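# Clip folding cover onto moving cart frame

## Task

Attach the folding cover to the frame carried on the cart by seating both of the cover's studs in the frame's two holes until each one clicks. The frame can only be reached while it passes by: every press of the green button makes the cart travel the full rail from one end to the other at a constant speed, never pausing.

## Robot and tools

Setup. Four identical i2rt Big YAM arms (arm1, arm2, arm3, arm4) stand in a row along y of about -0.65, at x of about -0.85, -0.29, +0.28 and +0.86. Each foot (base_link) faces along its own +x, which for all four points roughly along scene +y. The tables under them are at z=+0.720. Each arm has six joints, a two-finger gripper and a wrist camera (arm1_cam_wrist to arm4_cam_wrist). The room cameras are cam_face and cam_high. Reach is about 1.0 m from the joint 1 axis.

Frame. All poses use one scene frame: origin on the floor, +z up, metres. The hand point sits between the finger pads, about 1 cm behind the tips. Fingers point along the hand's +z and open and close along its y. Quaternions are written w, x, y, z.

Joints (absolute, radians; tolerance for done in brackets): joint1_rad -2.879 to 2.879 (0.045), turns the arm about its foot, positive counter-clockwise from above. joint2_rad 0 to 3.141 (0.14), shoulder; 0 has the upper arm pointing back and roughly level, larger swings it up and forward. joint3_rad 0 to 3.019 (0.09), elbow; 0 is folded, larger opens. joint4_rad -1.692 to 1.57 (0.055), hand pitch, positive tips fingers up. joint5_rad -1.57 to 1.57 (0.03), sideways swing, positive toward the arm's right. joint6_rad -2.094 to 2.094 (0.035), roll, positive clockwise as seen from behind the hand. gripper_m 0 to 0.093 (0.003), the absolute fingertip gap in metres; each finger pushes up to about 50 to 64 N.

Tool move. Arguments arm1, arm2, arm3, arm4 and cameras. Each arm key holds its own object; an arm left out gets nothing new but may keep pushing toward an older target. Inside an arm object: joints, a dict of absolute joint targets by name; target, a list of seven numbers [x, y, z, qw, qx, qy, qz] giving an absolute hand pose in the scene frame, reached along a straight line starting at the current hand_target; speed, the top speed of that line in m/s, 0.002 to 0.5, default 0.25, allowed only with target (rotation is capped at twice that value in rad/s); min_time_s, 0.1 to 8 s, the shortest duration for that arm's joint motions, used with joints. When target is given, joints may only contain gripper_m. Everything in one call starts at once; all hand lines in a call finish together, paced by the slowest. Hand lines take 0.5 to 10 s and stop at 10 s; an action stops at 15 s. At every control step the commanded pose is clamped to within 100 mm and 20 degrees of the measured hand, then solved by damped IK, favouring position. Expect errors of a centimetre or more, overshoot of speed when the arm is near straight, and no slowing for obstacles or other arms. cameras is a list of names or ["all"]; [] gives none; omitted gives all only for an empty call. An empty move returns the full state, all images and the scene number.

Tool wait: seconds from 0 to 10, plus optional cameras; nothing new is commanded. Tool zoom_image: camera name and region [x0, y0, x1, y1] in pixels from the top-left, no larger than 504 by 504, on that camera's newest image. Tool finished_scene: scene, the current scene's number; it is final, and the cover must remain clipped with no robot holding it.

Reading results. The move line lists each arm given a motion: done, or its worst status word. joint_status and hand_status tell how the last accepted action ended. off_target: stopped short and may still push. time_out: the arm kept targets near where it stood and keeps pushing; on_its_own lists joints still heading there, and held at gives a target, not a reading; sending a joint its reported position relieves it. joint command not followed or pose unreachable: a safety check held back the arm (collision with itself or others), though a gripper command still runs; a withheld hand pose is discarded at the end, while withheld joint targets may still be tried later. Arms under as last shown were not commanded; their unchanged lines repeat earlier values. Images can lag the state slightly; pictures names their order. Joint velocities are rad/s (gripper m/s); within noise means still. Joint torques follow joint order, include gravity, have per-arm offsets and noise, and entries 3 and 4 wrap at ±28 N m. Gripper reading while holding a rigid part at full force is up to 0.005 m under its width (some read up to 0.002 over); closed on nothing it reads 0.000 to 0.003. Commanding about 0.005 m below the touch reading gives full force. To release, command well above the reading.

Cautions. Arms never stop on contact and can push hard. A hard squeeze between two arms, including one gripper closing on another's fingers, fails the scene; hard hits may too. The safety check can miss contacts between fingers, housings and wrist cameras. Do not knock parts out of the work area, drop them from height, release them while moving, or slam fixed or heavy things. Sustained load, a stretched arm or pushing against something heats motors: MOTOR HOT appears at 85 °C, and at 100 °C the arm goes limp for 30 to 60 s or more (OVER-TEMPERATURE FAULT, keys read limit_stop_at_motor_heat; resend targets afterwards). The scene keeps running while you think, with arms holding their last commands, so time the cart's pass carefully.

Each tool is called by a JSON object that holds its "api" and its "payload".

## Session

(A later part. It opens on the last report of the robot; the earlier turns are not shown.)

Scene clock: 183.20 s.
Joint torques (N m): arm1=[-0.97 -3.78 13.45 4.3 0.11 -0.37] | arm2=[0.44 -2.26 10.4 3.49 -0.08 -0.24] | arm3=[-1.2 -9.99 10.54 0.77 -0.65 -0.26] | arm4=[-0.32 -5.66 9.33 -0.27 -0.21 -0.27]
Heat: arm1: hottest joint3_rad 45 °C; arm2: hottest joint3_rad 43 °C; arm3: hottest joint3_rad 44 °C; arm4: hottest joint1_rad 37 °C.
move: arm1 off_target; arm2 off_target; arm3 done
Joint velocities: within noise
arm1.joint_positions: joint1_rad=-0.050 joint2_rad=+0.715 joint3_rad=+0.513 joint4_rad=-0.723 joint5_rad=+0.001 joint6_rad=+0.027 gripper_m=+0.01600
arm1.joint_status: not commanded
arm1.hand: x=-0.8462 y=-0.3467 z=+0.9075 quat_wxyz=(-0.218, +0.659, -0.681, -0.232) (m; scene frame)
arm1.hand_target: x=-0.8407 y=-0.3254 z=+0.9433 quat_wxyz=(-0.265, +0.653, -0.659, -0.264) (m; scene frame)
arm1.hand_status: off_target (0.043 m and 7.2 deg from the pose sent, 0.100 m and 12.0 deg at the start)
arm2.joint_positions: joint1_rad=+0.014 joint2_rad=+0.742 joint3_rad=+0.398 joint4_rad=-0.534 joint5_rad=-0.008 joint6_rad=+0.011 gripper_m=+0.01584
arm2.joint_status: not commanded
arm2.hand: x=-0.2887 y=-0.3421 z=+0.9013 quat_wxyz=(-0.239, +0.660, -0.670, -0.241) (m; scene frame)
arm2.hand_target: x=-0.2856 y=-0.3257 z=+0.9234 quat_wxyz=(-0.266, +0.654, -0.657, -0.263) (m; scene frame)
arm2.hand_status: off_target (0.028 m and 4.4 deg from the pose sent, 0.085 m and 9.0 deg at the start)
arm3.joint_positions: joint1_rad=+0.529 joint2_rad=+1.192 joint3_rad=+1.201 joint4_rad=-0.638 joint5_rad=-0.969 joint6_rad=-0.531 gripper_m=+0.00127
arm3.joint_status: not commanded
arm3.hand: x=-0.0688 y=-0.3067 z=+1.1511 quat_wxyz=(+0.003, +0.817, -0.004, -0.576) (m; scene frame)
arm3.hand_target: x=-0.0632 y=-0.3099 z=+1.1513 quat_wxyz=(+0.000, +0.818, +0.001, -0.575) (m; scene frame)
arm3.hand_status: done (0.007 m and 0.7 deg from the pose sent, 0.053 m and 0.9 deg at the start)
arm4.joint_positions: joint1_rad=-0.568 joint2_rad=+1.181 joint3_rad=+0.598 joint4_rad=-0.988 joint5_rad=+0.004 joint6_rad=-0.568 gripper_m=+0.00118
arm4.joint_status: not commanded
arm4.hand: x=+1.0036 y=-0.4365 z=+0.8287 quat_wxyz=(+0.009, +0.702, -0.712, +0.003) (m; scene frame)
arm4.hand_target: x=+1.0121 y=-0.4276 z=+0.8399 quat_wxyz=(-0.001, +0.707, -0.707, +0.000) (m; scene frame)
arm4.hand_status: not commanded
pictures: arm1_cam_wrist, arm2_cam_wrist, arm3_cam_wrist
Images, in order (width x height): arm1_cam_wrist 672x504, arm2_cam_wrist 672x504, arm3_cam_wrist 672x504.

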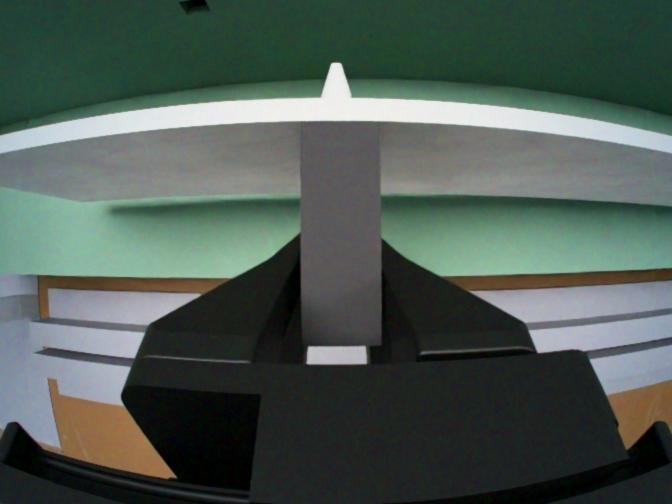

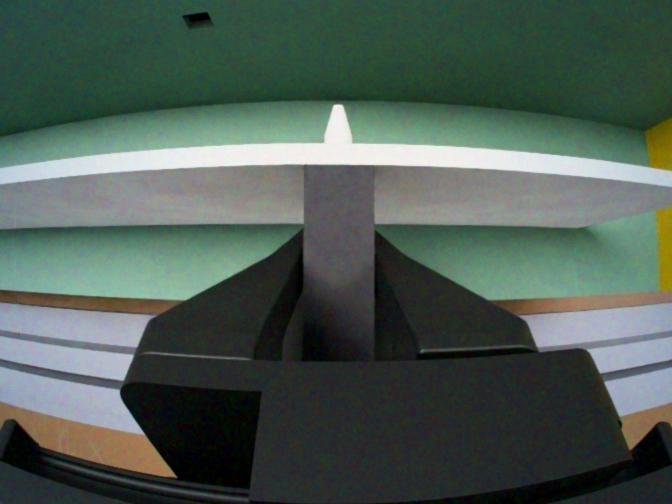

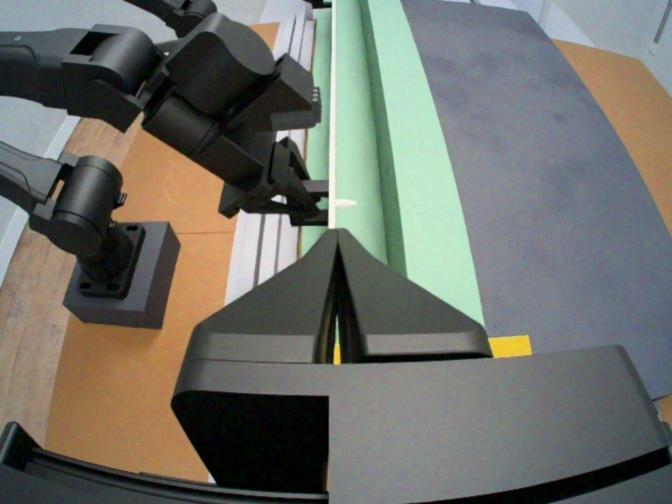

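{"api": "move", "payload": {"arm1": {"target": [-0.8247, -0.3102, 0.9253, -0.26489, 0.65562, -0.65562, -0.26489], "speed": 0.007}, "arm2": {"target": [-0.2696, -0.3057, 0.9194, -0.26489, 0.65562, -0.65562, -0.26489], "speed": 0.007}, "arm3": {"target": [-0.047, -0.31, 1.15, 0, 0.81915, 0, -0.57358], "speed": 0.007}, "cameras": ["arm1_cam_wrist", "arm2_cam_wrist", "arm3_cam_wrist"]}}

{"api": "zoom_image", "payload": {"camera": "arm3_cam_wrist", "region": [300, 120, 440, 240]}}

Scene clock: 188.87 s.
Joint torques (N m): arm1=[-0.38 -4.25 12.4 3.81 -0.33 -0.25] | arm2=[0.97 -1.55 11.4 2.71 -0.33 -0.17] | arm3=[-1.26 -9.58 10.52 0.69 -0.68 -0.27] | arm4=[-0.26 -5.54 9.47 -0.28 -0.23 -0.27]
Heat: arm1: hottest joint3_rad 44 °C; arm2: hottest joint3_rad 43 °C; arm3: hottest joint3_rad 43 °C; arm4: hottest joint1_rad 37 °C.
move: arm1 off_target; arm2 off_target; arm3 done
Joint velocities: within noise
arm1.joint_positions: joint1_rad=-0.132 joint2_rad=+0.778 joint3_rad=+0.502 joint4_rad=-0.626 joint5_rad=-0.039 joint6_rad=-0.048 gripper_m=+0.01600
arm1.joint_status: not commanded
arm1.hand: x=-0.8271 y=-0.3301 z=+0.8982 quat_wxyz=(-0.231, +0.659, -0.676, -0.236) (m; scene frame)
arm1.hand_target: x=-0.8240 y=-0.3123 z=+0.9260 quat_wxyz=(-0.267, +0.655, -0.657, -0.263) (m; scene frame)
arm1.hand_status: off_target (0.034 m and 5.6 deg from the pose sent, 0.046 m and 7.2 deg at the start)
arm2.joint_positions: joint1_rad=-0.072 joint2_rad=+0.814 joint3_rad=+0.407 joint4_rad=-0.451 joint5_rad=-0.061 joint6_rad=-0.055 gripper_m=+0.01583
arm2.joint_status: not commanded
arm2.hand: x=-0.2697 y=-0.3252 z=+0.8984 quat_wxyz=(-0.248, +0.658, -0.667, -0.247) (m; scene frame)
arm2.hand_target: x=-0.2679 y=-0.3075 z=+0.9196 quat_wxyz=(-0.266, +0.655, -0.656, -0.263) (m; scene frame)
arm2.hand_status: off_target (0.029 m and 3.1 deg from the pose sent, 0.045 m and 4.4 deg at the start)
arm3.joint_positions: joint1_rad=+0.492 joint2_rad=+1.175 joint3_rad=+1.192 joint4_rad=-0.682 joint5_rad=-0.997 joint6_rad=-0.572 gripper_m=+0.00127
arm3.joint_status: not commanded
arm3.hand: x=-0.0525 y=-0.3071 z=+1.1502 quat_wxyz=(+0.003, +0.818, -0.005, -0.575) (m; scene frame)
arm3.hand_target: x=-0.0470 y=-0.3103 z=+1.1504 quat_wxyz=(+0.000, +0.819, +0.000, -0.574) (m; scene frame)
arm3.hand_status: done (0.006 m and 0.7 deg from the pose sent, 0.022 m and 0.7 deg at the start)
arm4: as last shown
pictures: arm1_cam_wrist, arm2_cam_wrist, arm3_cam_wrist
Images, in order (width x height): arm1_cam_wrist 672x504, arm2_cam_wrist 672x504, arm3_cam_wrist 672x504.

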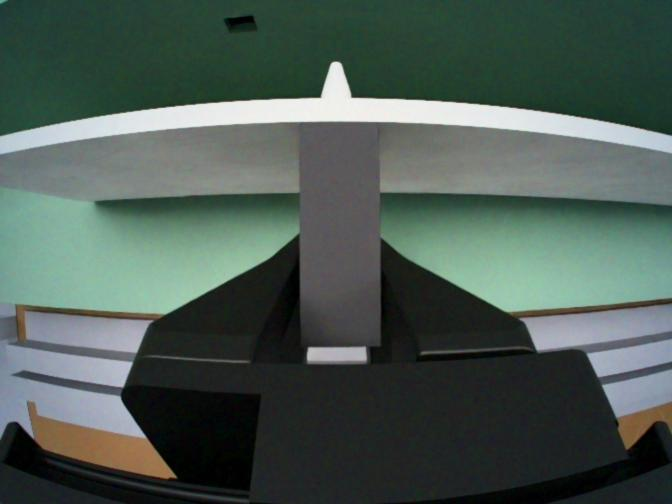

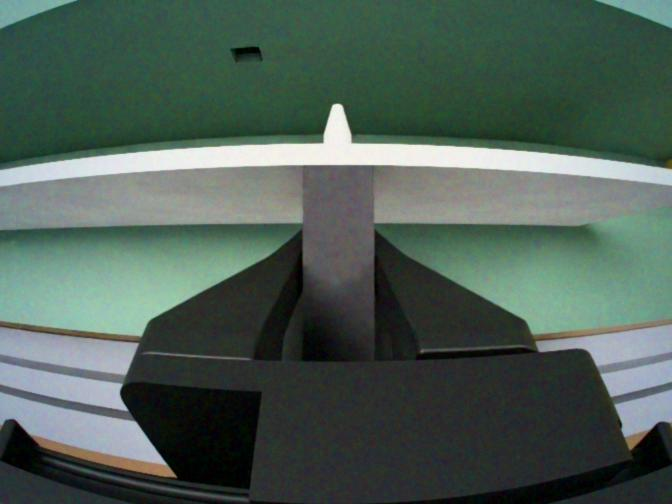

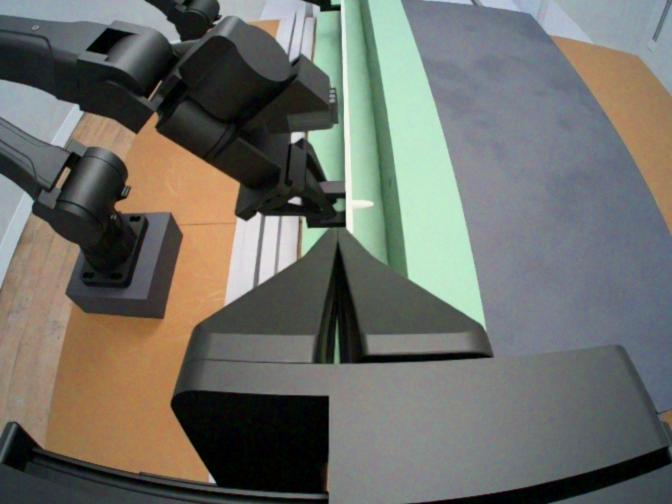

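Scaled by 3.600 from the camera's 672x504 image, which has a finer 960x720 frame.

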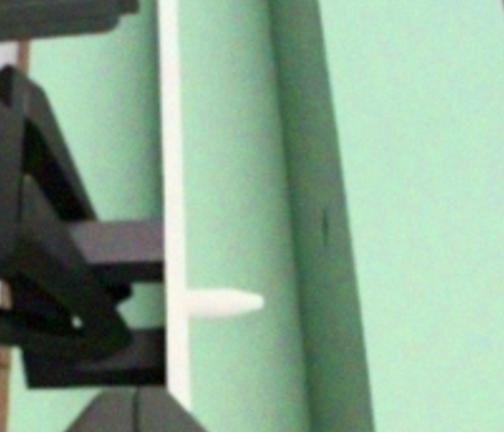

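{"api": "move", "payload": {"arm1": {"target": [-0.8020, -0.3150, 0.9230, -0.26489, 0.65562, -0.65562, -0.26489], "speed": 0.006}, "arm2": {"target": [-0.2460, -0.3060, 0.9196, -0.26489, 0.65562, -0.65562, -0.26489], "speed": 0.006}, "arm3": {"target": [-0.025, -0.31, 1.15, 0, 0.81915, 0, -0.57358], "speed": 0.006}, "cameras": ["arm1_cam_wrist", "arm2_cam_wrist", "arm3_cam_wrist", "cam_face"]}}

{"api": "zoom_image", "payload": {"camera": "cam_face", "region": [280, 180, 600, 320]}}

{"api": "zoom_image", "payload": {"camera": "arm3_cam_wrist", "region": [300, 120, 440, 240]}}

Scene clock: 193.93 s.
Joint torques (N m): arm1=[-0.38 -4.19 11.95 3.84 -0.61 -0.19] | arm2=[1.03 -1.79 11.44 2.62 -0.5 -0.14] | arm3=[-1.26 -9.23 10.4 0.65 -0.73 -0.28] | arm4=[-0.38 -5.19 9.46 -0.28 -0.23 -0.27]
Heat: arm1: hottest joint3_rad 44 °C; arm2: hottest joint3_rad 43 °C; arm3: hottest joint3_rad 44 °C; arm4: hottest joint1_rad 37 °C.
move: arm1 off_target; arm2 off_target; arm3 done
Joint velocities: within noise
arm1.joint_positions: joint1_rad=-0.238 joint2_rad=+0.778 joint3_rad=+0.502 joint4_rad=-0.626 joint5_rad=-0.112 joint6_rad=-0.131 gripper_m=+0.01600
arm1.joint_status: not commanded
arm1.hand: x=-0.8060 y=-0.3322 z=+0.8986 quat_wxyz=(-0.231, +0.659, -0.674, -0.240) (m; scene frame)
arm1.hand_target: x=-0.8024 y=-0.3167 z=+0.9234 quat_wxyz=(-0.264, +0.656, -0.656, -0.265) (m; scene frame)
arm1.hand_status: off_target (0.030 m and 5.3 deg from the pose sent, 0.038 m and 5.6 deg at the start)
arm2.joint_positions: joint1_rad=-0.171 joint2_rad=+0.828 joint3_rad=+0.413 joint4_rad=-0.449 joint5_rad=-0.130 joint6_rad=-0.131 gripper_m=+0.01583
arm2.joint_status: not commanded
arm2.hand: x=-0.2491 y=-0.3251 z=+0.8986 quat_wxyz=(-0.247, +0.658, -0.667, -0.249) (m; scene frame)
arm2.hand_target: x=-0.2462 y=-0.3075 z=+0.9204 quat_wxyz=(-0.266, +0.656, -0.655, -0.265) (m; scene frame)
arm2.hand_status: off_target (0.029 m and 3.1 deg from the pose sent, 0.037 m and 3.1 deg at the start)
arm3.joint_positions: joint1_rad=+0.438 joint2_rad=+1.160 joint3_rad=+1.187 joint4_rad=-0.751 joint5_rad=-1.036 joint6_rad=-0.640 gripper_m=+0.00127
arm3.joint_status: not commanded
arm3.hand: x=-0.0305 y=-0.3063 z=+1.1494 quat_wxyz=(+0.003, +0.819, -0.005, -0.574) (m; scene frame)
arm3.hand_target: x=-0.0253 y=-0.3100 z=+1.1497 quat_wxyz=(+0.000, +0.819, +0.000, -0.574) (m; scene frame)
arm3.hand_status: done (0.007 m and 0.7 deg from the pose sent, 0.028 m and 0.7 deg at the start)
arm4: as last shown
pictures: arm1_cam_wrist, arm2_cam_wrist, arm3_cam_wrist, cam_face
Images, in order (width x height): arm1_cam_wrist 672x504, arm2_cam_wrist 672x504, arm3_cam_wrist 672x504, cam_face 896x504.

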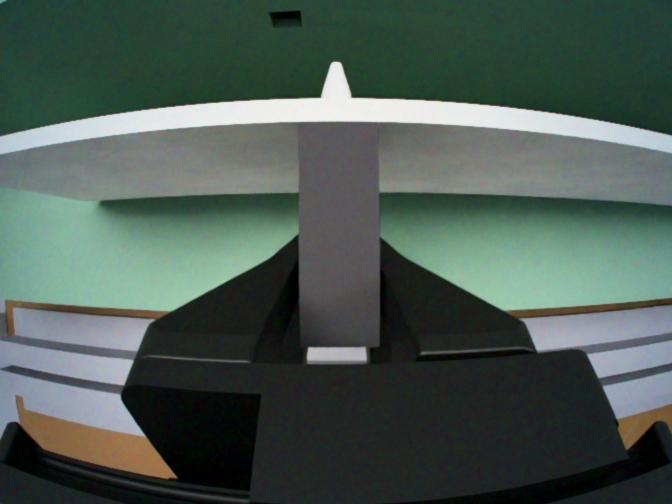

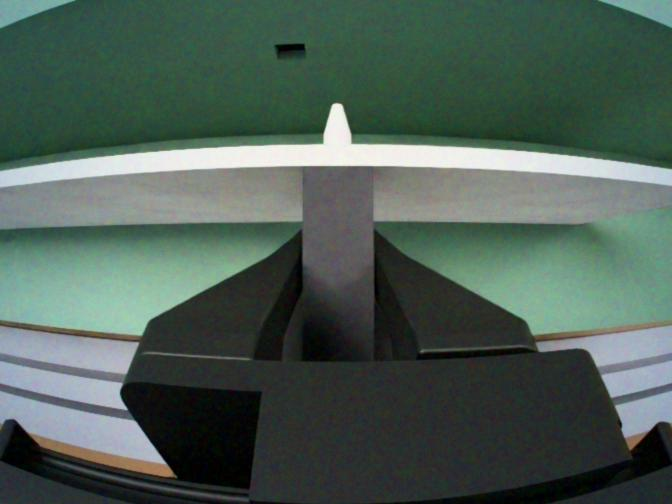

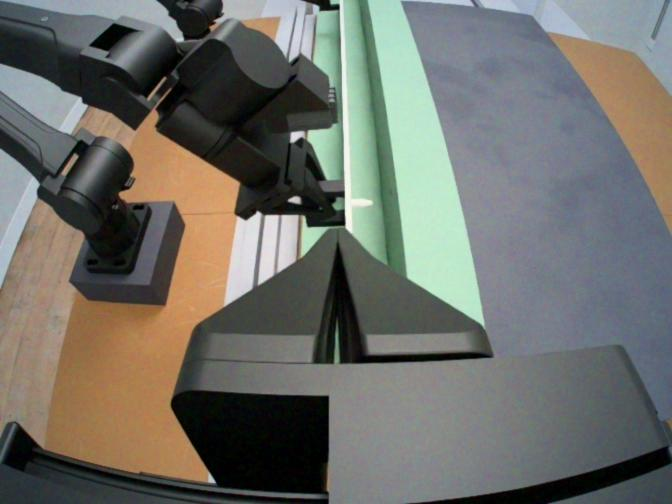

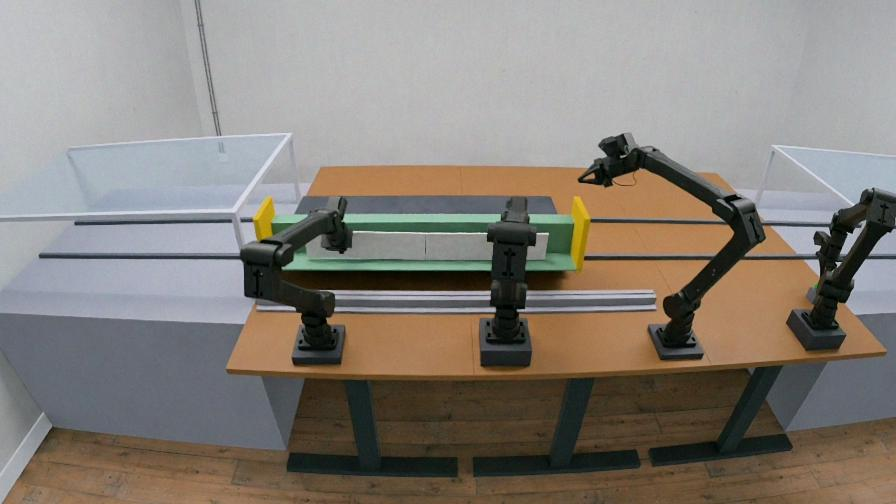

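Scaled by 1.575 from the camera's 896x504 image, which has a finer 1280x720 frame.

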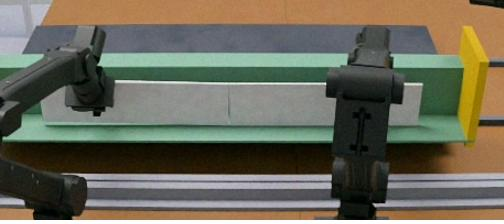

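Scaled by 3.600 from the camera's 672x504 image, which has a finer 960x720 frame.

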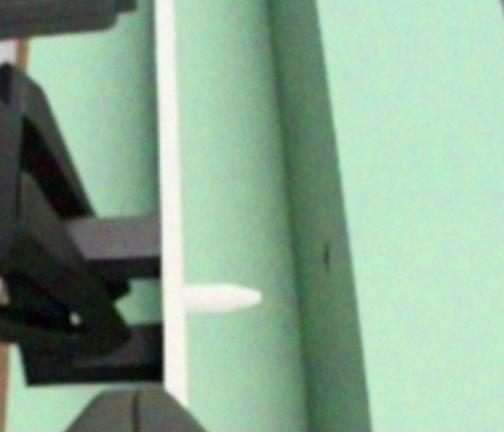

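{"api": "zoom_image", "payload": {"camera": "cam_face", "region": [290, 205, 430, 285]}}

{"api": "zoom_image", "payload": {"camera": "cam_face", "region": [420, 205, 600, 285]}}

Scaled by 3.600 from the camera's 896x504 image, which has a finer 1280x720 frame.

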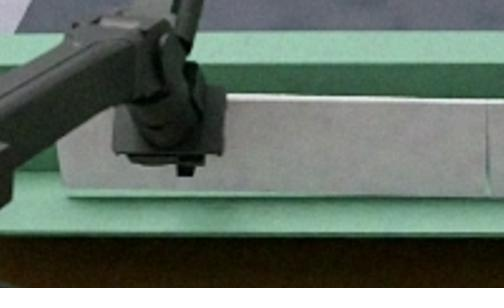

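Scaled by 2.800 from the camera's 896x504 image, which has a finer 1280x720 frame.

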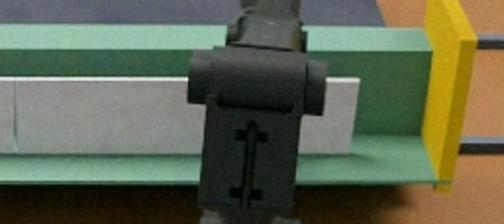

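{"api": "move", "payload": {"arm1": {"target": [-0.7770, -0.3030, 0.9195, -0.26489, 0.65562, -0.65562, -0.26489], "speed": 0.008}, "arm2": {"target": [-0.2205, -0.2915, 0.9200, -0.26489, 0.65562, -0.65562, -0.26489], "speed": 0.008}, "arm3": {"target": [0.001, -0.31, 1.15, 0, 0.81915, 0, -0.57358], "speed": 0.008}, "cameras": ["arm1_cam_wrist", "arm2_cam_wrist", "arm3_cam_wrist"]}}

{"api": "zoom_image", "payload": {"camera": "arm3_cam_wrist", "region": [300, 120, 440, 240]}}

Scene clock: 199.33 s.
Joint torques (N m): arm1=[-0.09 -3.55 13.68 2.82 -0.89 -0.07] | arm2=[1.38 -2.73 11.23 2.66 -0.55 -0.08] | arm3=[-1.26 -9 10.58 0.53 -0.78 -0.26] | arm4=[-0.09 -5.42 9.47 -0.17 -0.23 -0.29]
Heat: arm1: hottest joint3_rad 44 °C; arm2: hottest joint3_rad 43 °C; arm3: hottest joint3_rad 43 °C; arm4: hottest joint1_rad 37 °C.
move: arm1 off_target; arm2 off_target; arm3 done
Joint velocities: within noise
arm1.joint_positions: joint1_rad=-0.337 joint2_rad=+0.835 joint3_rad=+0.502 joint4_rad=-0.566 joint5_rad=-0.172 joint6_rad=-0.223 gripper_m=+0.01600
arm1.joint_status: not commanded
arm1.hand: x=-0.7813 y=-0.3240 z=+0.8913 quat_wxyz=(-0.239, +0.662, -0.668, -0.242) (m; scene frame)
arm1.hand_target: x=-0.7772 y=-0.3051 z=+0.9199 quat_wxyz=(-0.266, +0.658, -0.653, -0.264) (m; scene frame)
arm1.hand_status: off_target (0.035 m and 4.3 deg from the pose sent, 0.046 m and 5.3 deg at the start)
arm2.joint_positions: joint1_rad=-0.266 joint2_rad=+0.907 joint3_rad=+0.453 joint4_rad=-0.423 joint5_rad=-0.192 joint6_rad=-0.203 gripper_m=+0.01583
arm2.joint_status: not commanded
arm2.hand: x=-0.2243 y=-0.3117 z=+0.8995 quat_wxyz=(-0.245, +0.657, -0.667, -0.249) (m; scene frame)
arm2.hand_target: x=-0.2208 y=-0.2933 z=+0.9203 quat_wxyz=(-0.264, +0.655, -0.656, -0.265) (m; scene frame)
arm2.hand_status: off_target (0.029 m and 3.2 deg from the pose sent, 0.049 m and 3.1 deg at the start)
arm3.joint_positions: joint1_rad=+0.369 joint2_rad=+1.147 joint3_rad=+1.187 joint4_rad=-0.853 joint5_rad=-1.087 joint6_rad=-0.738 gripper_m=+0.00127
arm3.joint_status: not commanded
arm3.hand: x=-0.0036 y=-0.3058 z=+1.1482 quat_wxyz=(+0.005, +0.819, -0.006, -0.574) (m; scene frame)
arm3.hand_target: x=+0.0010 y=-0.3096 z=+1.1501 quat_wxyz=(+0.001, +0.819, -0.001, -0.574) (m; scene frame)
arm3.hand_status: done (0.006 m and 0.8 deg from the pose sent, 0.032 m and 0.7 deg at the start)
arm4: as last shown
pictures: arm1_cam_wrist, arm2_cam_wrist, arm3_cam_wrist
Images, in order (width x height): arm1_cam_wrist 672x504, arm2_cam_wrist 672x504, arm3_cam_wrist 672x504.

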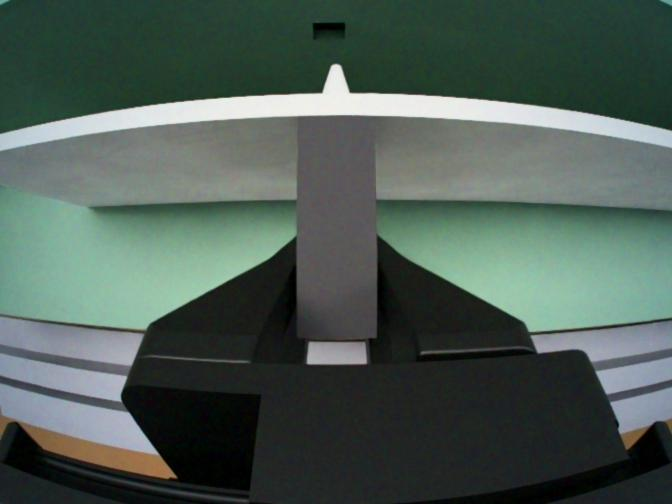

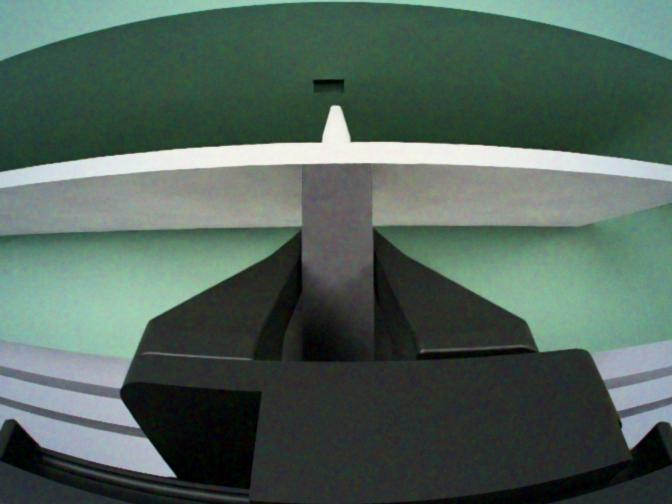

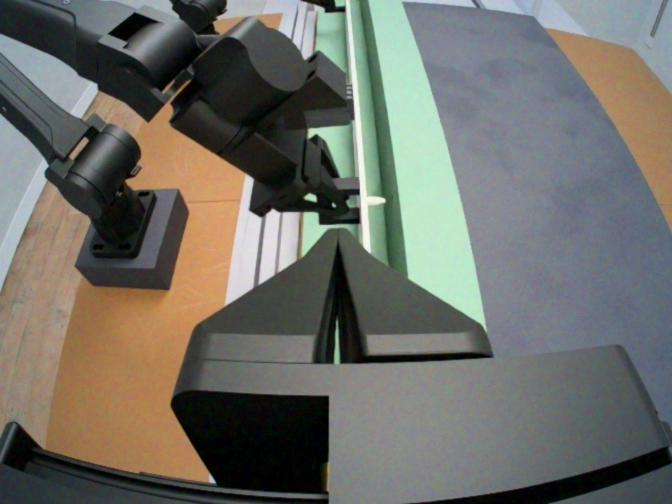

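Scaled by 3.600 from the camera's 672x504 image, which has a finer 960x720 frame.

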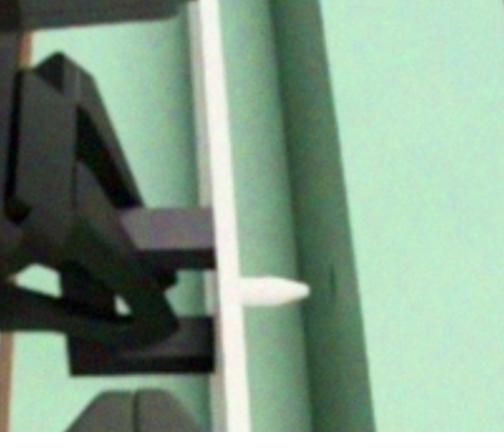

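{"api": "move", "payload": {"arm1": {"target": [-0.7470, -0.2810, 0.9260, -0.26489, 0.65562, -0.65562, -0.26489], "speed": 0.0125}, "arm2": {"target": [-0.1906, -0.2730, 0.9225, -0.26489, 0.65562, -0.65562, -0.26489], "speed": 0.0125}, "arm3": {"target": [0.031, -0.31, 1.15, 0, 0.81915, 0, -0.57358], "speed": 0.0125}, "cameras": ["arm1_cam_wrist", "arm2_cam_wrist", "arm3_cam_wrist"]}}

{"api": "zoom_image", "payload": {"camera": "arm3_cam_wrist", "region": [300, 120, 440, 240]}}

Scene clock: 203.57 s.
Joint torques (N m): arm1=[-0.09 -4.42 14.86 3.22 -0.99 -0.01] | arm2=[1.73 -2.67 11.41 3.14 -0.41 -0.09] | arm3=[-1.14 -8.47 11.45 0.35 -0.87 -0.27] | arm4=[-0.5 -5.77 9.48 -0.2 -0.22 -0.28]
Heat: arm1: hottest joint3_rad 44 °C; arm2: hottest joint3_rad 43 °C; arm3: hottest joint3_rad 43 °C; arm4: hottest joint1_rad 36 °C.
move: arm1 off_target; arm2 off_target; arm3 done
Joint velocities: within noise
arm1.joint_positions: joint1_rad=-0.423 joint2_rad=+0.922 joint3_rad=+0.557 joint4_rad=-0.556 joint5_rad=-0.227 joint6_rad=-0.287 gripper_m=+0.01600
arm1.joint_status: not commanded
arm1.hand: x=-0.7551 y=-0.3091 z=+0.8943 quat_wxyz=(-0.234, +0.662, -0.670, -0.242) (m; scene frame)
arm1.hand_target: x=-0.7474 y=-0.2841 z=+0.9270 quat_wxyz=(-0.265, +0.655, -0.656, -0.265) (m; scene frame)
arm1.hand_status: off_target (0.043 m and 4.8 deg from the pose sent, 0.065 m and 4.3 deg at the start)
arm2.joint_positions: joint1_rad=-0.352 joint2_rad=+0.993 joint3_rad=+0.511 joint4_rad=-0.418 joint5_rad=-0.252 joint6_rad=-0.269 gripper_m=+0.01583
arm2.joint_status: not commanded
arm2.hand: x=-0.1980 y=-0.2970 z=+0.9026 quat_wxyz=(-0.240, +0.658, -0.669, -0.250) (m; scene frame)
arm2.hand_target: x=-0.1906 y=-0.2750 z=+0.9234 quat_wxyz=(-0.265, +0.656, -0.656, -0.264) (m; scene frame)
arm2.hand_status: off_target (0.032 m and 3.6 deg from the pose sent, 0.056 m and 3.2 deg at the start)
arm3.joint_positions: joint1_rad=+0.288 joint2_rad=+1.143 joint3_rad=+1.187 joint4_rad=-1.000 joint5_rad=-1.136 joint6_rad=-0.882 gripper_m=+0.00127
arm3.joint_status: not commanded
arm3.hand: x=+0.0274 y=-0.3072 z=+1.1419 quat_wxyz=(+0.009, +0.821, -0.009, -0.571) (m; scene frame)
arm3.hand_target: x=+0.0311 y=-0.3099 z=+1.1500 quat_wxyz=(+0.000, +0.819, -0.001, -0.574) (m; scene frame)
arm3.hand_status: done (0.009 m and 1.5 deg from the pose sent, 0.035 m and 0.8 deg at the start)
arm4: as last shown
pictures: arm1_cam_wrist, arm2_cam_wrist, arm3_cam_wrist
Images, in order (width x height): arm1_cam_wrist 672x504, arm2_cam_wrist 672x504, arm3_cam_wrist 672x504.

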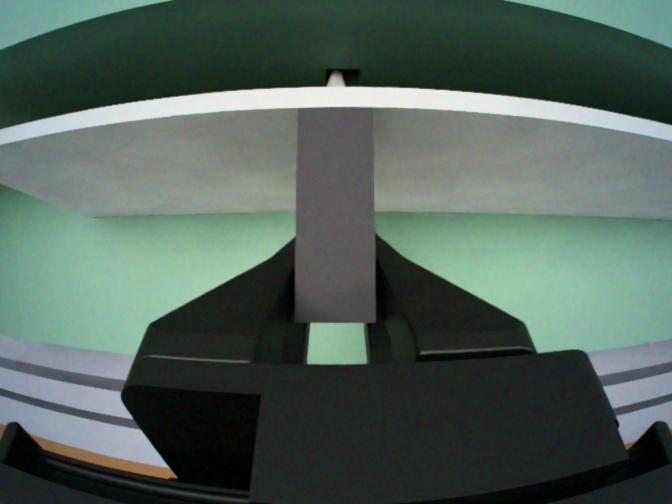

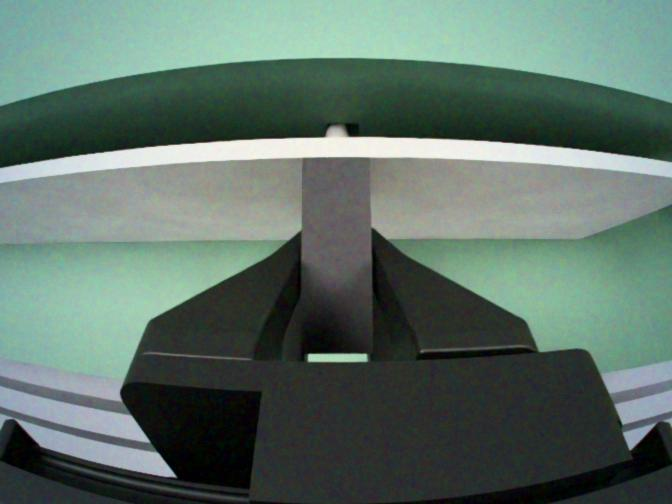

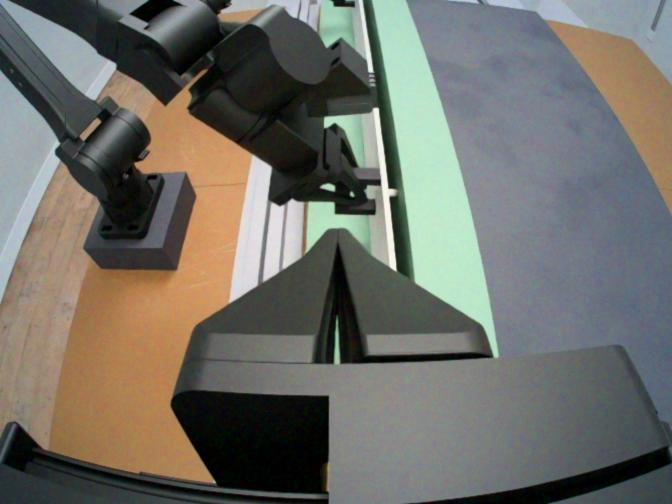

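Scaled by 3.600 from the camera's 672x504 image, which has a finer 960x720 frame.

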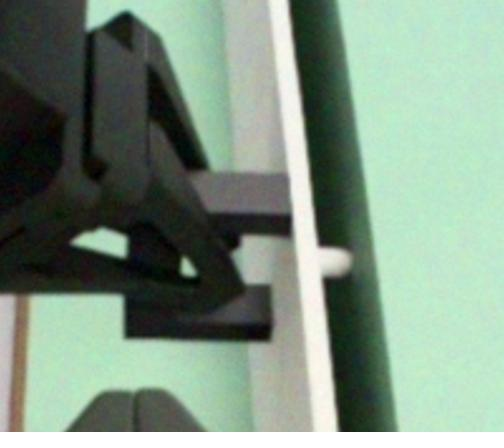

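{"api": "move", "payload": {"arm1": {"target": [-0.7104, -0.2640, 0.9270, -0.26489, 0.65562, -0.65562, -0.26489], "speed": 0.0115}, "arm2": {"target": [-0.1536, -0.2545, 0.9234, -0.26489, 0.65562, -0.65562, -0.26489], "speed": 0.0115}, "arm3": {"target": [0.067, -0.31, 1.15, 0, 0.81915, 0, -0.57358], "speed": 0.0115}, "cameras": ["arm1_cam_wrist", "arm2_cam_wrist", "arm3_cam_wrist"]}}

Scene clock: 208.57 s.
Joint torques (N m): arm1=[1.32 -4.01 16.17 2.82 -1.19 0.08] | arm2=[2.84 -1.79 12.79 3.32 -0.66 0] | arm3=[-1.2 -6.71 13.78 0.12 -0.96 -0.24] | arm4=[-0.5 -5.95 9.42 -0.25 -0.24 -0.27]
Heat: arm1: hottest joint3_rad 44 °C; arm2: hottest joint3_rad 44 °C; arm3: hottest joint3_rad 44 °C; arm4: hottest joint3_rad 37 °C.
move: arm1 off_target; arm2 off_target; arm3 off_target
Joint velocities: within noise
arm1.joint_positions: joint1_rad=-0.529 joint2_rad=+1.008 joint3_rad=+0.607 joint4_rad=-0.533 joint5_rad=-0.286 joint6_rad=-0.369 gripper_m=+0.01600
arm1.joint_status: not commanded
arm1.hand: x=-0.7188 y=-0.2979 z=+0.8946 quat_wxyz=(-0.238, +0.659, -0.672, -0.241) (m; scene frame)
arm1.hand_target: x=-0.7116 y=-0.2678 z=+0.9283 quat_wxyz=(-0.265, +0.656, -0.655, -0.266) (m; scene frame)
arm1.hand_status: off_target (0.048 m and 4.5 deg from the pose sent, 0.071 m and 4.8 deg at the start)
arm2.joint_positions: joint1_rad=-0.458 joint2_rad=+1.070 joint3_rad=+0.559 joint4_rad=-0.412 joint5_rad=-0.311 joint6_rad=-0.347 gripper_m=+0.01583
arm2.joint_status: not commanded
arm2.hand: x=-0.1625 y=-0.2898 z=+0.9023 quat_wxyz=(-0.241, +0.654, -0.672, -0.249) (m; scene frame)
arm2.hand_target: x=-0.1556 y=-0.2586 z=+0.9246 quat_wxyz=(-0.264, +0.656, -0.655, -0.266) (m; scene frame)
arm2.hand_status: off_target (0.042 m and 3.8 deg from the pose sent, 0.065 m and 3.6 deg at the start)
arm3.joint_positions: joint1_rad=+0.185 joint2_rad=+1.143 joint3_rad=+1.187 joint4_rad=-1.227 joint5_rad=-1.188 joint6_rad=-1.114 gripper_m=+0.00127
arm3.joint_status: not commanded
arm3.hand: x=+0.0652 y=-0.3154 z=+1.1338 quat_wxyz=(+0.016, +0.821, -0.012, -0.570) (m; scene frame)
arm3.hand_target: x=+0.0670 y=-0.3105 z=+1.1501 quat_wxyz=(+0.000, +0.819, +0.000, -0.574) (m; scene frame)
arm3.hand_status: off_target (0.017 m and 2.3 deg from the pose sent, 0.040 m and 1.5 deg at the start)
arm4: as last shown
pictures: arm1_cam_wrist, arm2_cam_wrist, arm3_cam_wrist
Images, in order (width x height): arm1_cam_wrist 672x504, arm2_cam_wrist 672x504, arm3_cam_wrist 672x504.

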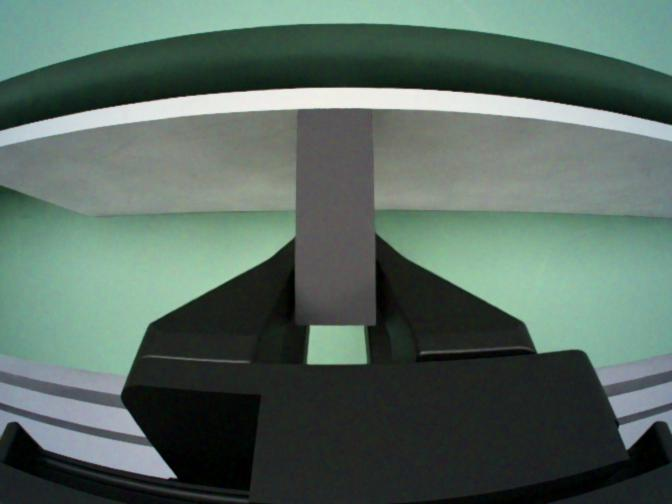

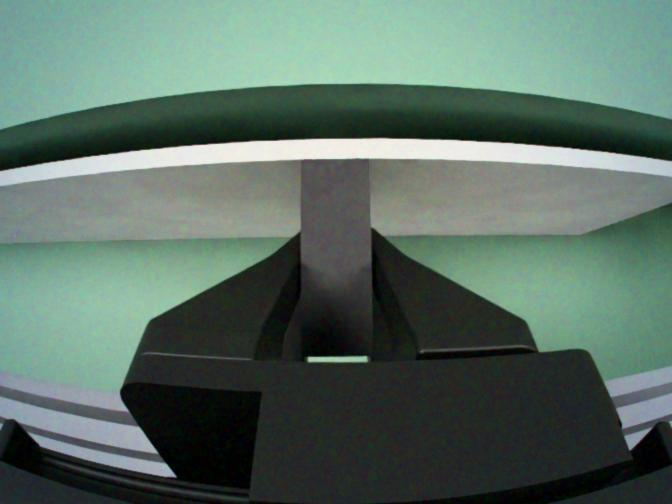

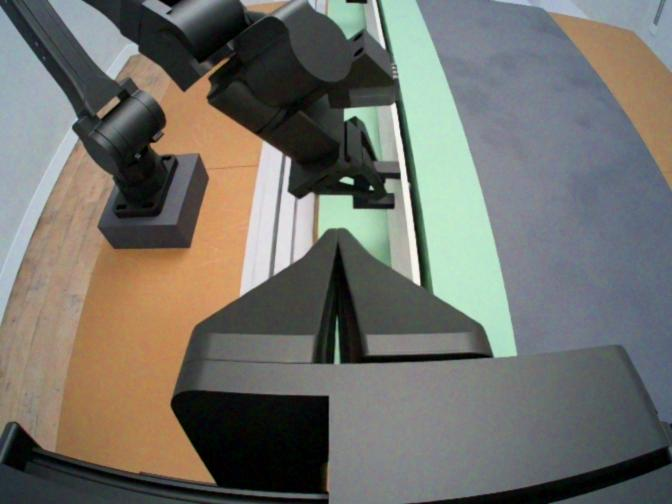

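{"api": "move", "payload": {"arm1": {"target": [-0.6860, -0.2520, 0.9280, -0.26489, 0.65562, -0.65562, -0.26489], "speed": 0.0115}, "arm2": {"target": [-0.1300, -0.2430, 0.9244, -0.26489, 0.65562, -0.65562, -0.26489], "speed": 0.0115}, "arm3": {"target": [0.0915, -0.31, 1.15, 0, 0.81915, 0, -0.57358], "speed": 0.0115}, "cameras": ["arm1_cam_wrist", "arm2_cam_wrist", "arm3_cam_wrist"]}}

{"api": "zoom_image", "payload": {"camera": "arm3_cam_wrist", "region": [320, 60, 460, 280]}}

Scene clock: 212.00 s.
Joint torques (N m): arm1=[2.78 -2.78 17.16 3.06 -1.34 0.2] | arm2=[4.07 -0.73 14.11 3.45 -0.88 0.09] | arm3=[-1.26 -6.01 14.89 -0.13 -1.01 -0.31] | arm4=[-0.21 -5.66 9.48 -0.27 -0.23 -0.27]
Heat: arm1: hottest joint3_rad 44 °C; arm2: hottest joint3_rad 44 °C; arm3: hottest joint3_rad 44 °C; arm4: hottest joint3_rad 37 °C.
move: arm1 off_target; arm2 off_target; arm3 off_target
Joint velocities: within noise
arm1.joint_positions: joint1_rad=-0.598 joint2_rad=+1.051 joint3_rad=+0.637 joint4_rad=-0.540 joint5_rad=-0.316 joint6_rad=-0.424 gripper_m=+0.01600
arm1.joint_status: not commanded
arm1.hand: x=-0.6945 y=-0.2974 z=+0.8943 quat_wxyz=(-0.238, +0.657, -0.675, -0.237) (m; scene frame)
arm1.hand_target: x=-0.6882 y=-0.2584 z=+0.9287 quat_wxyz=(-0.264, +0.656, -0.656, -0.265) (m; scene frame)
arm1.hand_status: off_target (0.057 m and 4.9 deg from the pose sent, 0.066 m and 4.5 deg at the start)
arm2.joint_positions: joint1_rad=-0.524 joint2_rad=+1.111 joint3_rad=+0.591 joint4_rad=-0.422 joint5_rad=-0.337 joint6_rad=-0.396 gripper_m=+0.01583
arm2.joint_status: not commanded
arm2.hand: x=-0.1381 y=-0.2890 z=+0.9027 quat_wxyz=(-0.243, +0.651, -0.677, -0.244) (m; scene frame)
arm2.hand_target: x=-0.1322 y=-0.2489 z=+0.9264 quat_wxyz=(-0.265, +0.655, -0.656, -0.265) (m; scene frame)
arm2.hand_status: off_target (0.052 m and 4.3 deg from the pose sent, 0.061 m and 3.8 deg at the start)
arm3.joint_positions: joint1_rad=+0.113 joint2_rad=+1.160 joint3_rad=+1.200 joint4_rad=-1.411 joint5_rad=-1.211 joint6_rad=-1.304 gripper_m=+0.00127
arm3.joint_status: not commanded
arm3.hand: x=+0.0898 y=-0.3201 z=+1.1298 quat_wxyz=(+0.021, +0.821, -0.016, -0.570) (m; scene frame)
arm3.hand_target: x=+0.0915 y=-0.3111 z=+1.1502 quat_wxyz=(+0.000, +0.819, +0.000, -0.574) (m; scene frame)
arm3.hand_status: off_target (0.023 m and 3.0 deg from the pose sent, 0.031 m and 2.3 deg at the start)
arm4: as last shown
pictures: arm1_cam_wrist, arm2_cam_wrist, arm3_cam_wrist
Images, in order (width x height): arm1_cam_wrist 672x504, arm2_cam_wrist 672x504, arm3_cam_wrist 672x504.

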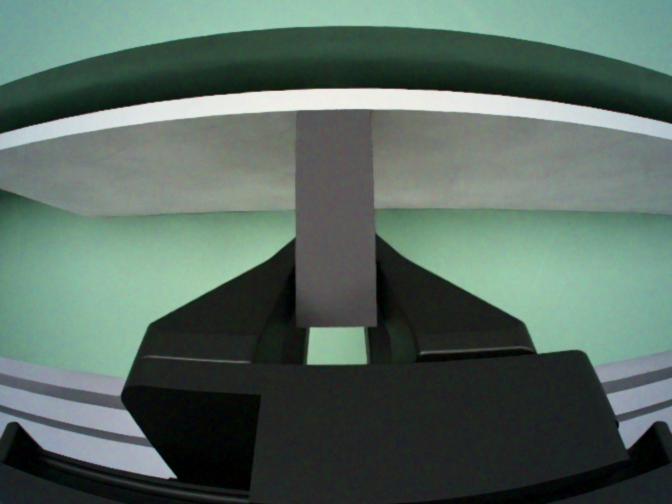

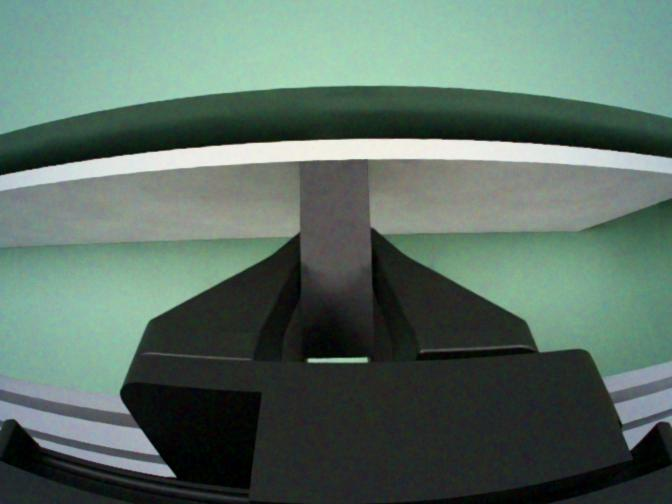

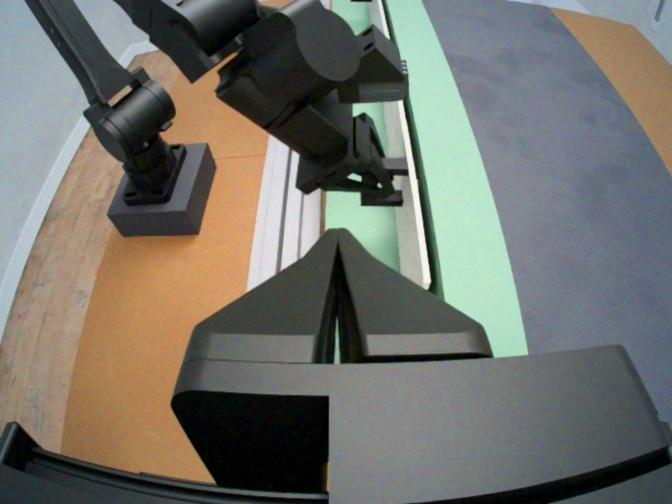

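Scaled by 2.291 from the camera's 672x504 image, which has a finer 960x720 frame.

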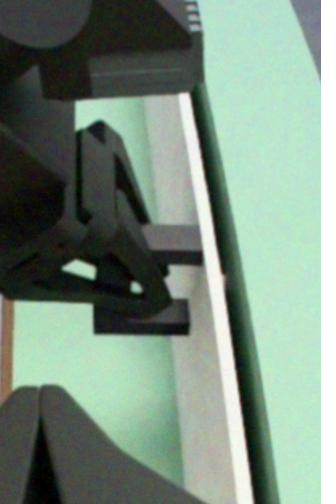

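{"api": "move", "payload": {"arm1": {"target": [-0.6600, -0.2320, 0.9290, -0.26489, 0.65562, -0.65562, -0.26489], "speed": 0.014}, "arm2": {"target": [-0.1040, -0.2230, 0.9270, -0.26489, 0.65562, -0.65562, -0.26489], "speed": 0.014}, "arm3": {"target": [0.1175, -0.305, 1.15, 0, 0.81915, 0, -0.57358], "speed": 0.014}, "cameras": ["arm1_cam_wrist", "arm2_cam_wrist", "arm3_cam_wrist"]}}

{"api": "zoom_image", "payload": {"camera": "arm3_cam_wrist", "region": [370, 130, 450, 290]}}

Scene clock: 215.70 s.
Joint torques (N m): arm1=[3.55 -4.25 18.04 3.84 -1.46 0.27] | arm2=[5.01 -2.37 14.76 3.9 -1.13 0.22] | arm3=[-1.2 -6.59 14.52 -0.49 -1.03 -0.28] | arm4=[-0.26 -5.71 9.42 -0.31 -0.24 -0.29]
Heat: arm1: hottest joint3_rad 44 °C; arm2: hottest joint3_rad 44 °C; arm3: hottest joint3_rad 44 °C; arm4: hottest joint3_rad 37 °C.
move: arm1 off_target; arm2 off_target; arm3 off_target
Joint velocities: within noise
arm1.joint_positions: joint1_rad=-0.650 joint2_rad=+1.137 joint3_rad=+0.700 joint4_rad=-0.556 joint5_rad=-0.338 joint6_rad=-0.470 gripper_m=+0.01600
arm1.joint_status: not commanded
arm1.hand: x=-0.6682 y=-0.2876 z=+0.8916 quat_wxyz=(-0.229, +0.658, -0.680, -0.231) (m; scene frame)
arm1.hand_target: x=-0.6629 y=-0.2402 z=+0.9306 quat_wxyz=(-0.264, +0.656, -0.655, -0.265) (m; scene frame)
arm1.hand_status: off_target (0.068 m and 6.3 deg from the pose sent, 0.082 m and 4.9 deg at the start)
arm2.joint_positions: joint1_rad=-0.575 joint2_rad=+1.194 joint3_rad=+0.654 joint4_rad=-0.440 joint5_rad=-0.355 joint6_rad=-0.440 gripper_m=+0.01583
arm2.joint_status: not commanded
arm2.hand: x=-0.1118 y=-0.2798 z=+0.8995 quat_wxyz=(-0.234, +0.651, -0.682, -0.236) (m; scene frame)
arm2.hand_target: x=-0.1073 y=-0.2311 z=+0.9287 quat_wxyz=(-0.264, +0.655, -0.656, -0.265) (m; scene frame)
arm2.hand_status: off_target (0.064 m and 5.7 deg from the pose sent, 0.078 m and 4.3 deg at the start)
arm3.joint_positions: joint1_rad=+0.035 joint2_rad=+1.210 joint3_rad=+1.246 joint4_rad=-1.616 joint5_rad=-1.219 joint6_rad=-1.529 gripper_m=+0.00127
arm3.joint_status: not commanded
arm3.hand: x=+0.1154 y=-0.3151 z=+1.1307 quat_wxyz=(+0.020, +0.821, -0.015, -0.571) (m; scene frame)
arm3.hand_target: x=+0.1178 y=-0.3058 z=+1.1496 quat_wxyz=(-0.001, +0.819, +0.000, -0.574) (m; scene frame)
arm3.hand_status: off_target (0.022 m and 2.9 deg from the pose sent, 0.037 m and 3.0 deg at the start)
arm4: as last shown
pictures: arm1_cam_wrist, arm2_cam_wrist, arm3_cam_wrist
Images, in order (width x height): arm1_cam_wrist 672x504, arm2_cam_wrist 672x504, arm3_cam_wrist 672x504.

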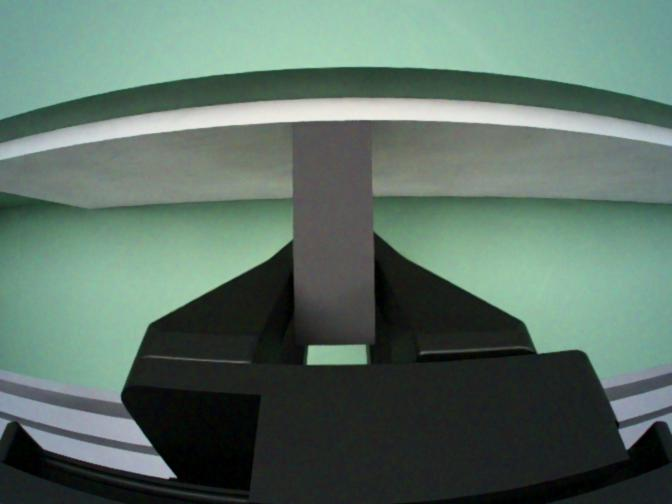

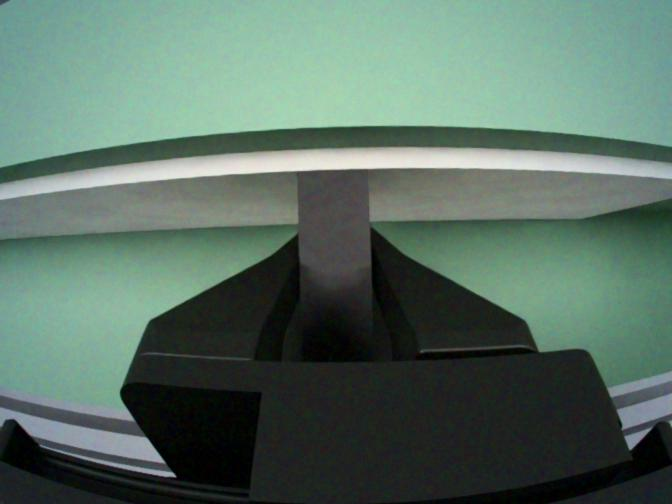

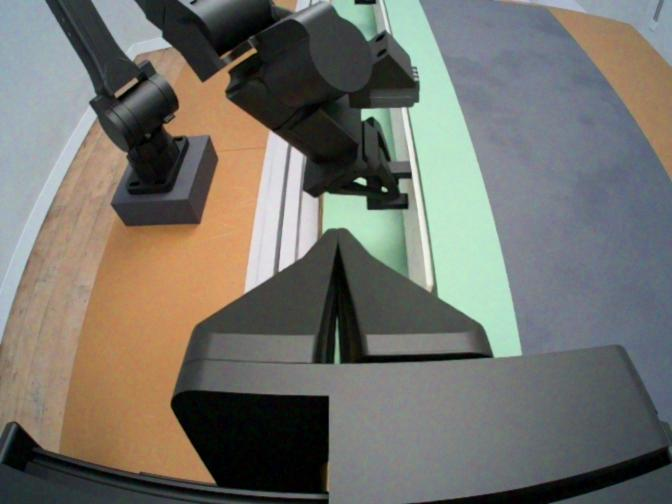

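Scaled by 3.150 from the camera's 672x504 image, which has a finer 960x720 frame.

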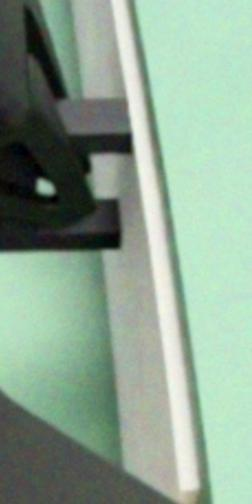

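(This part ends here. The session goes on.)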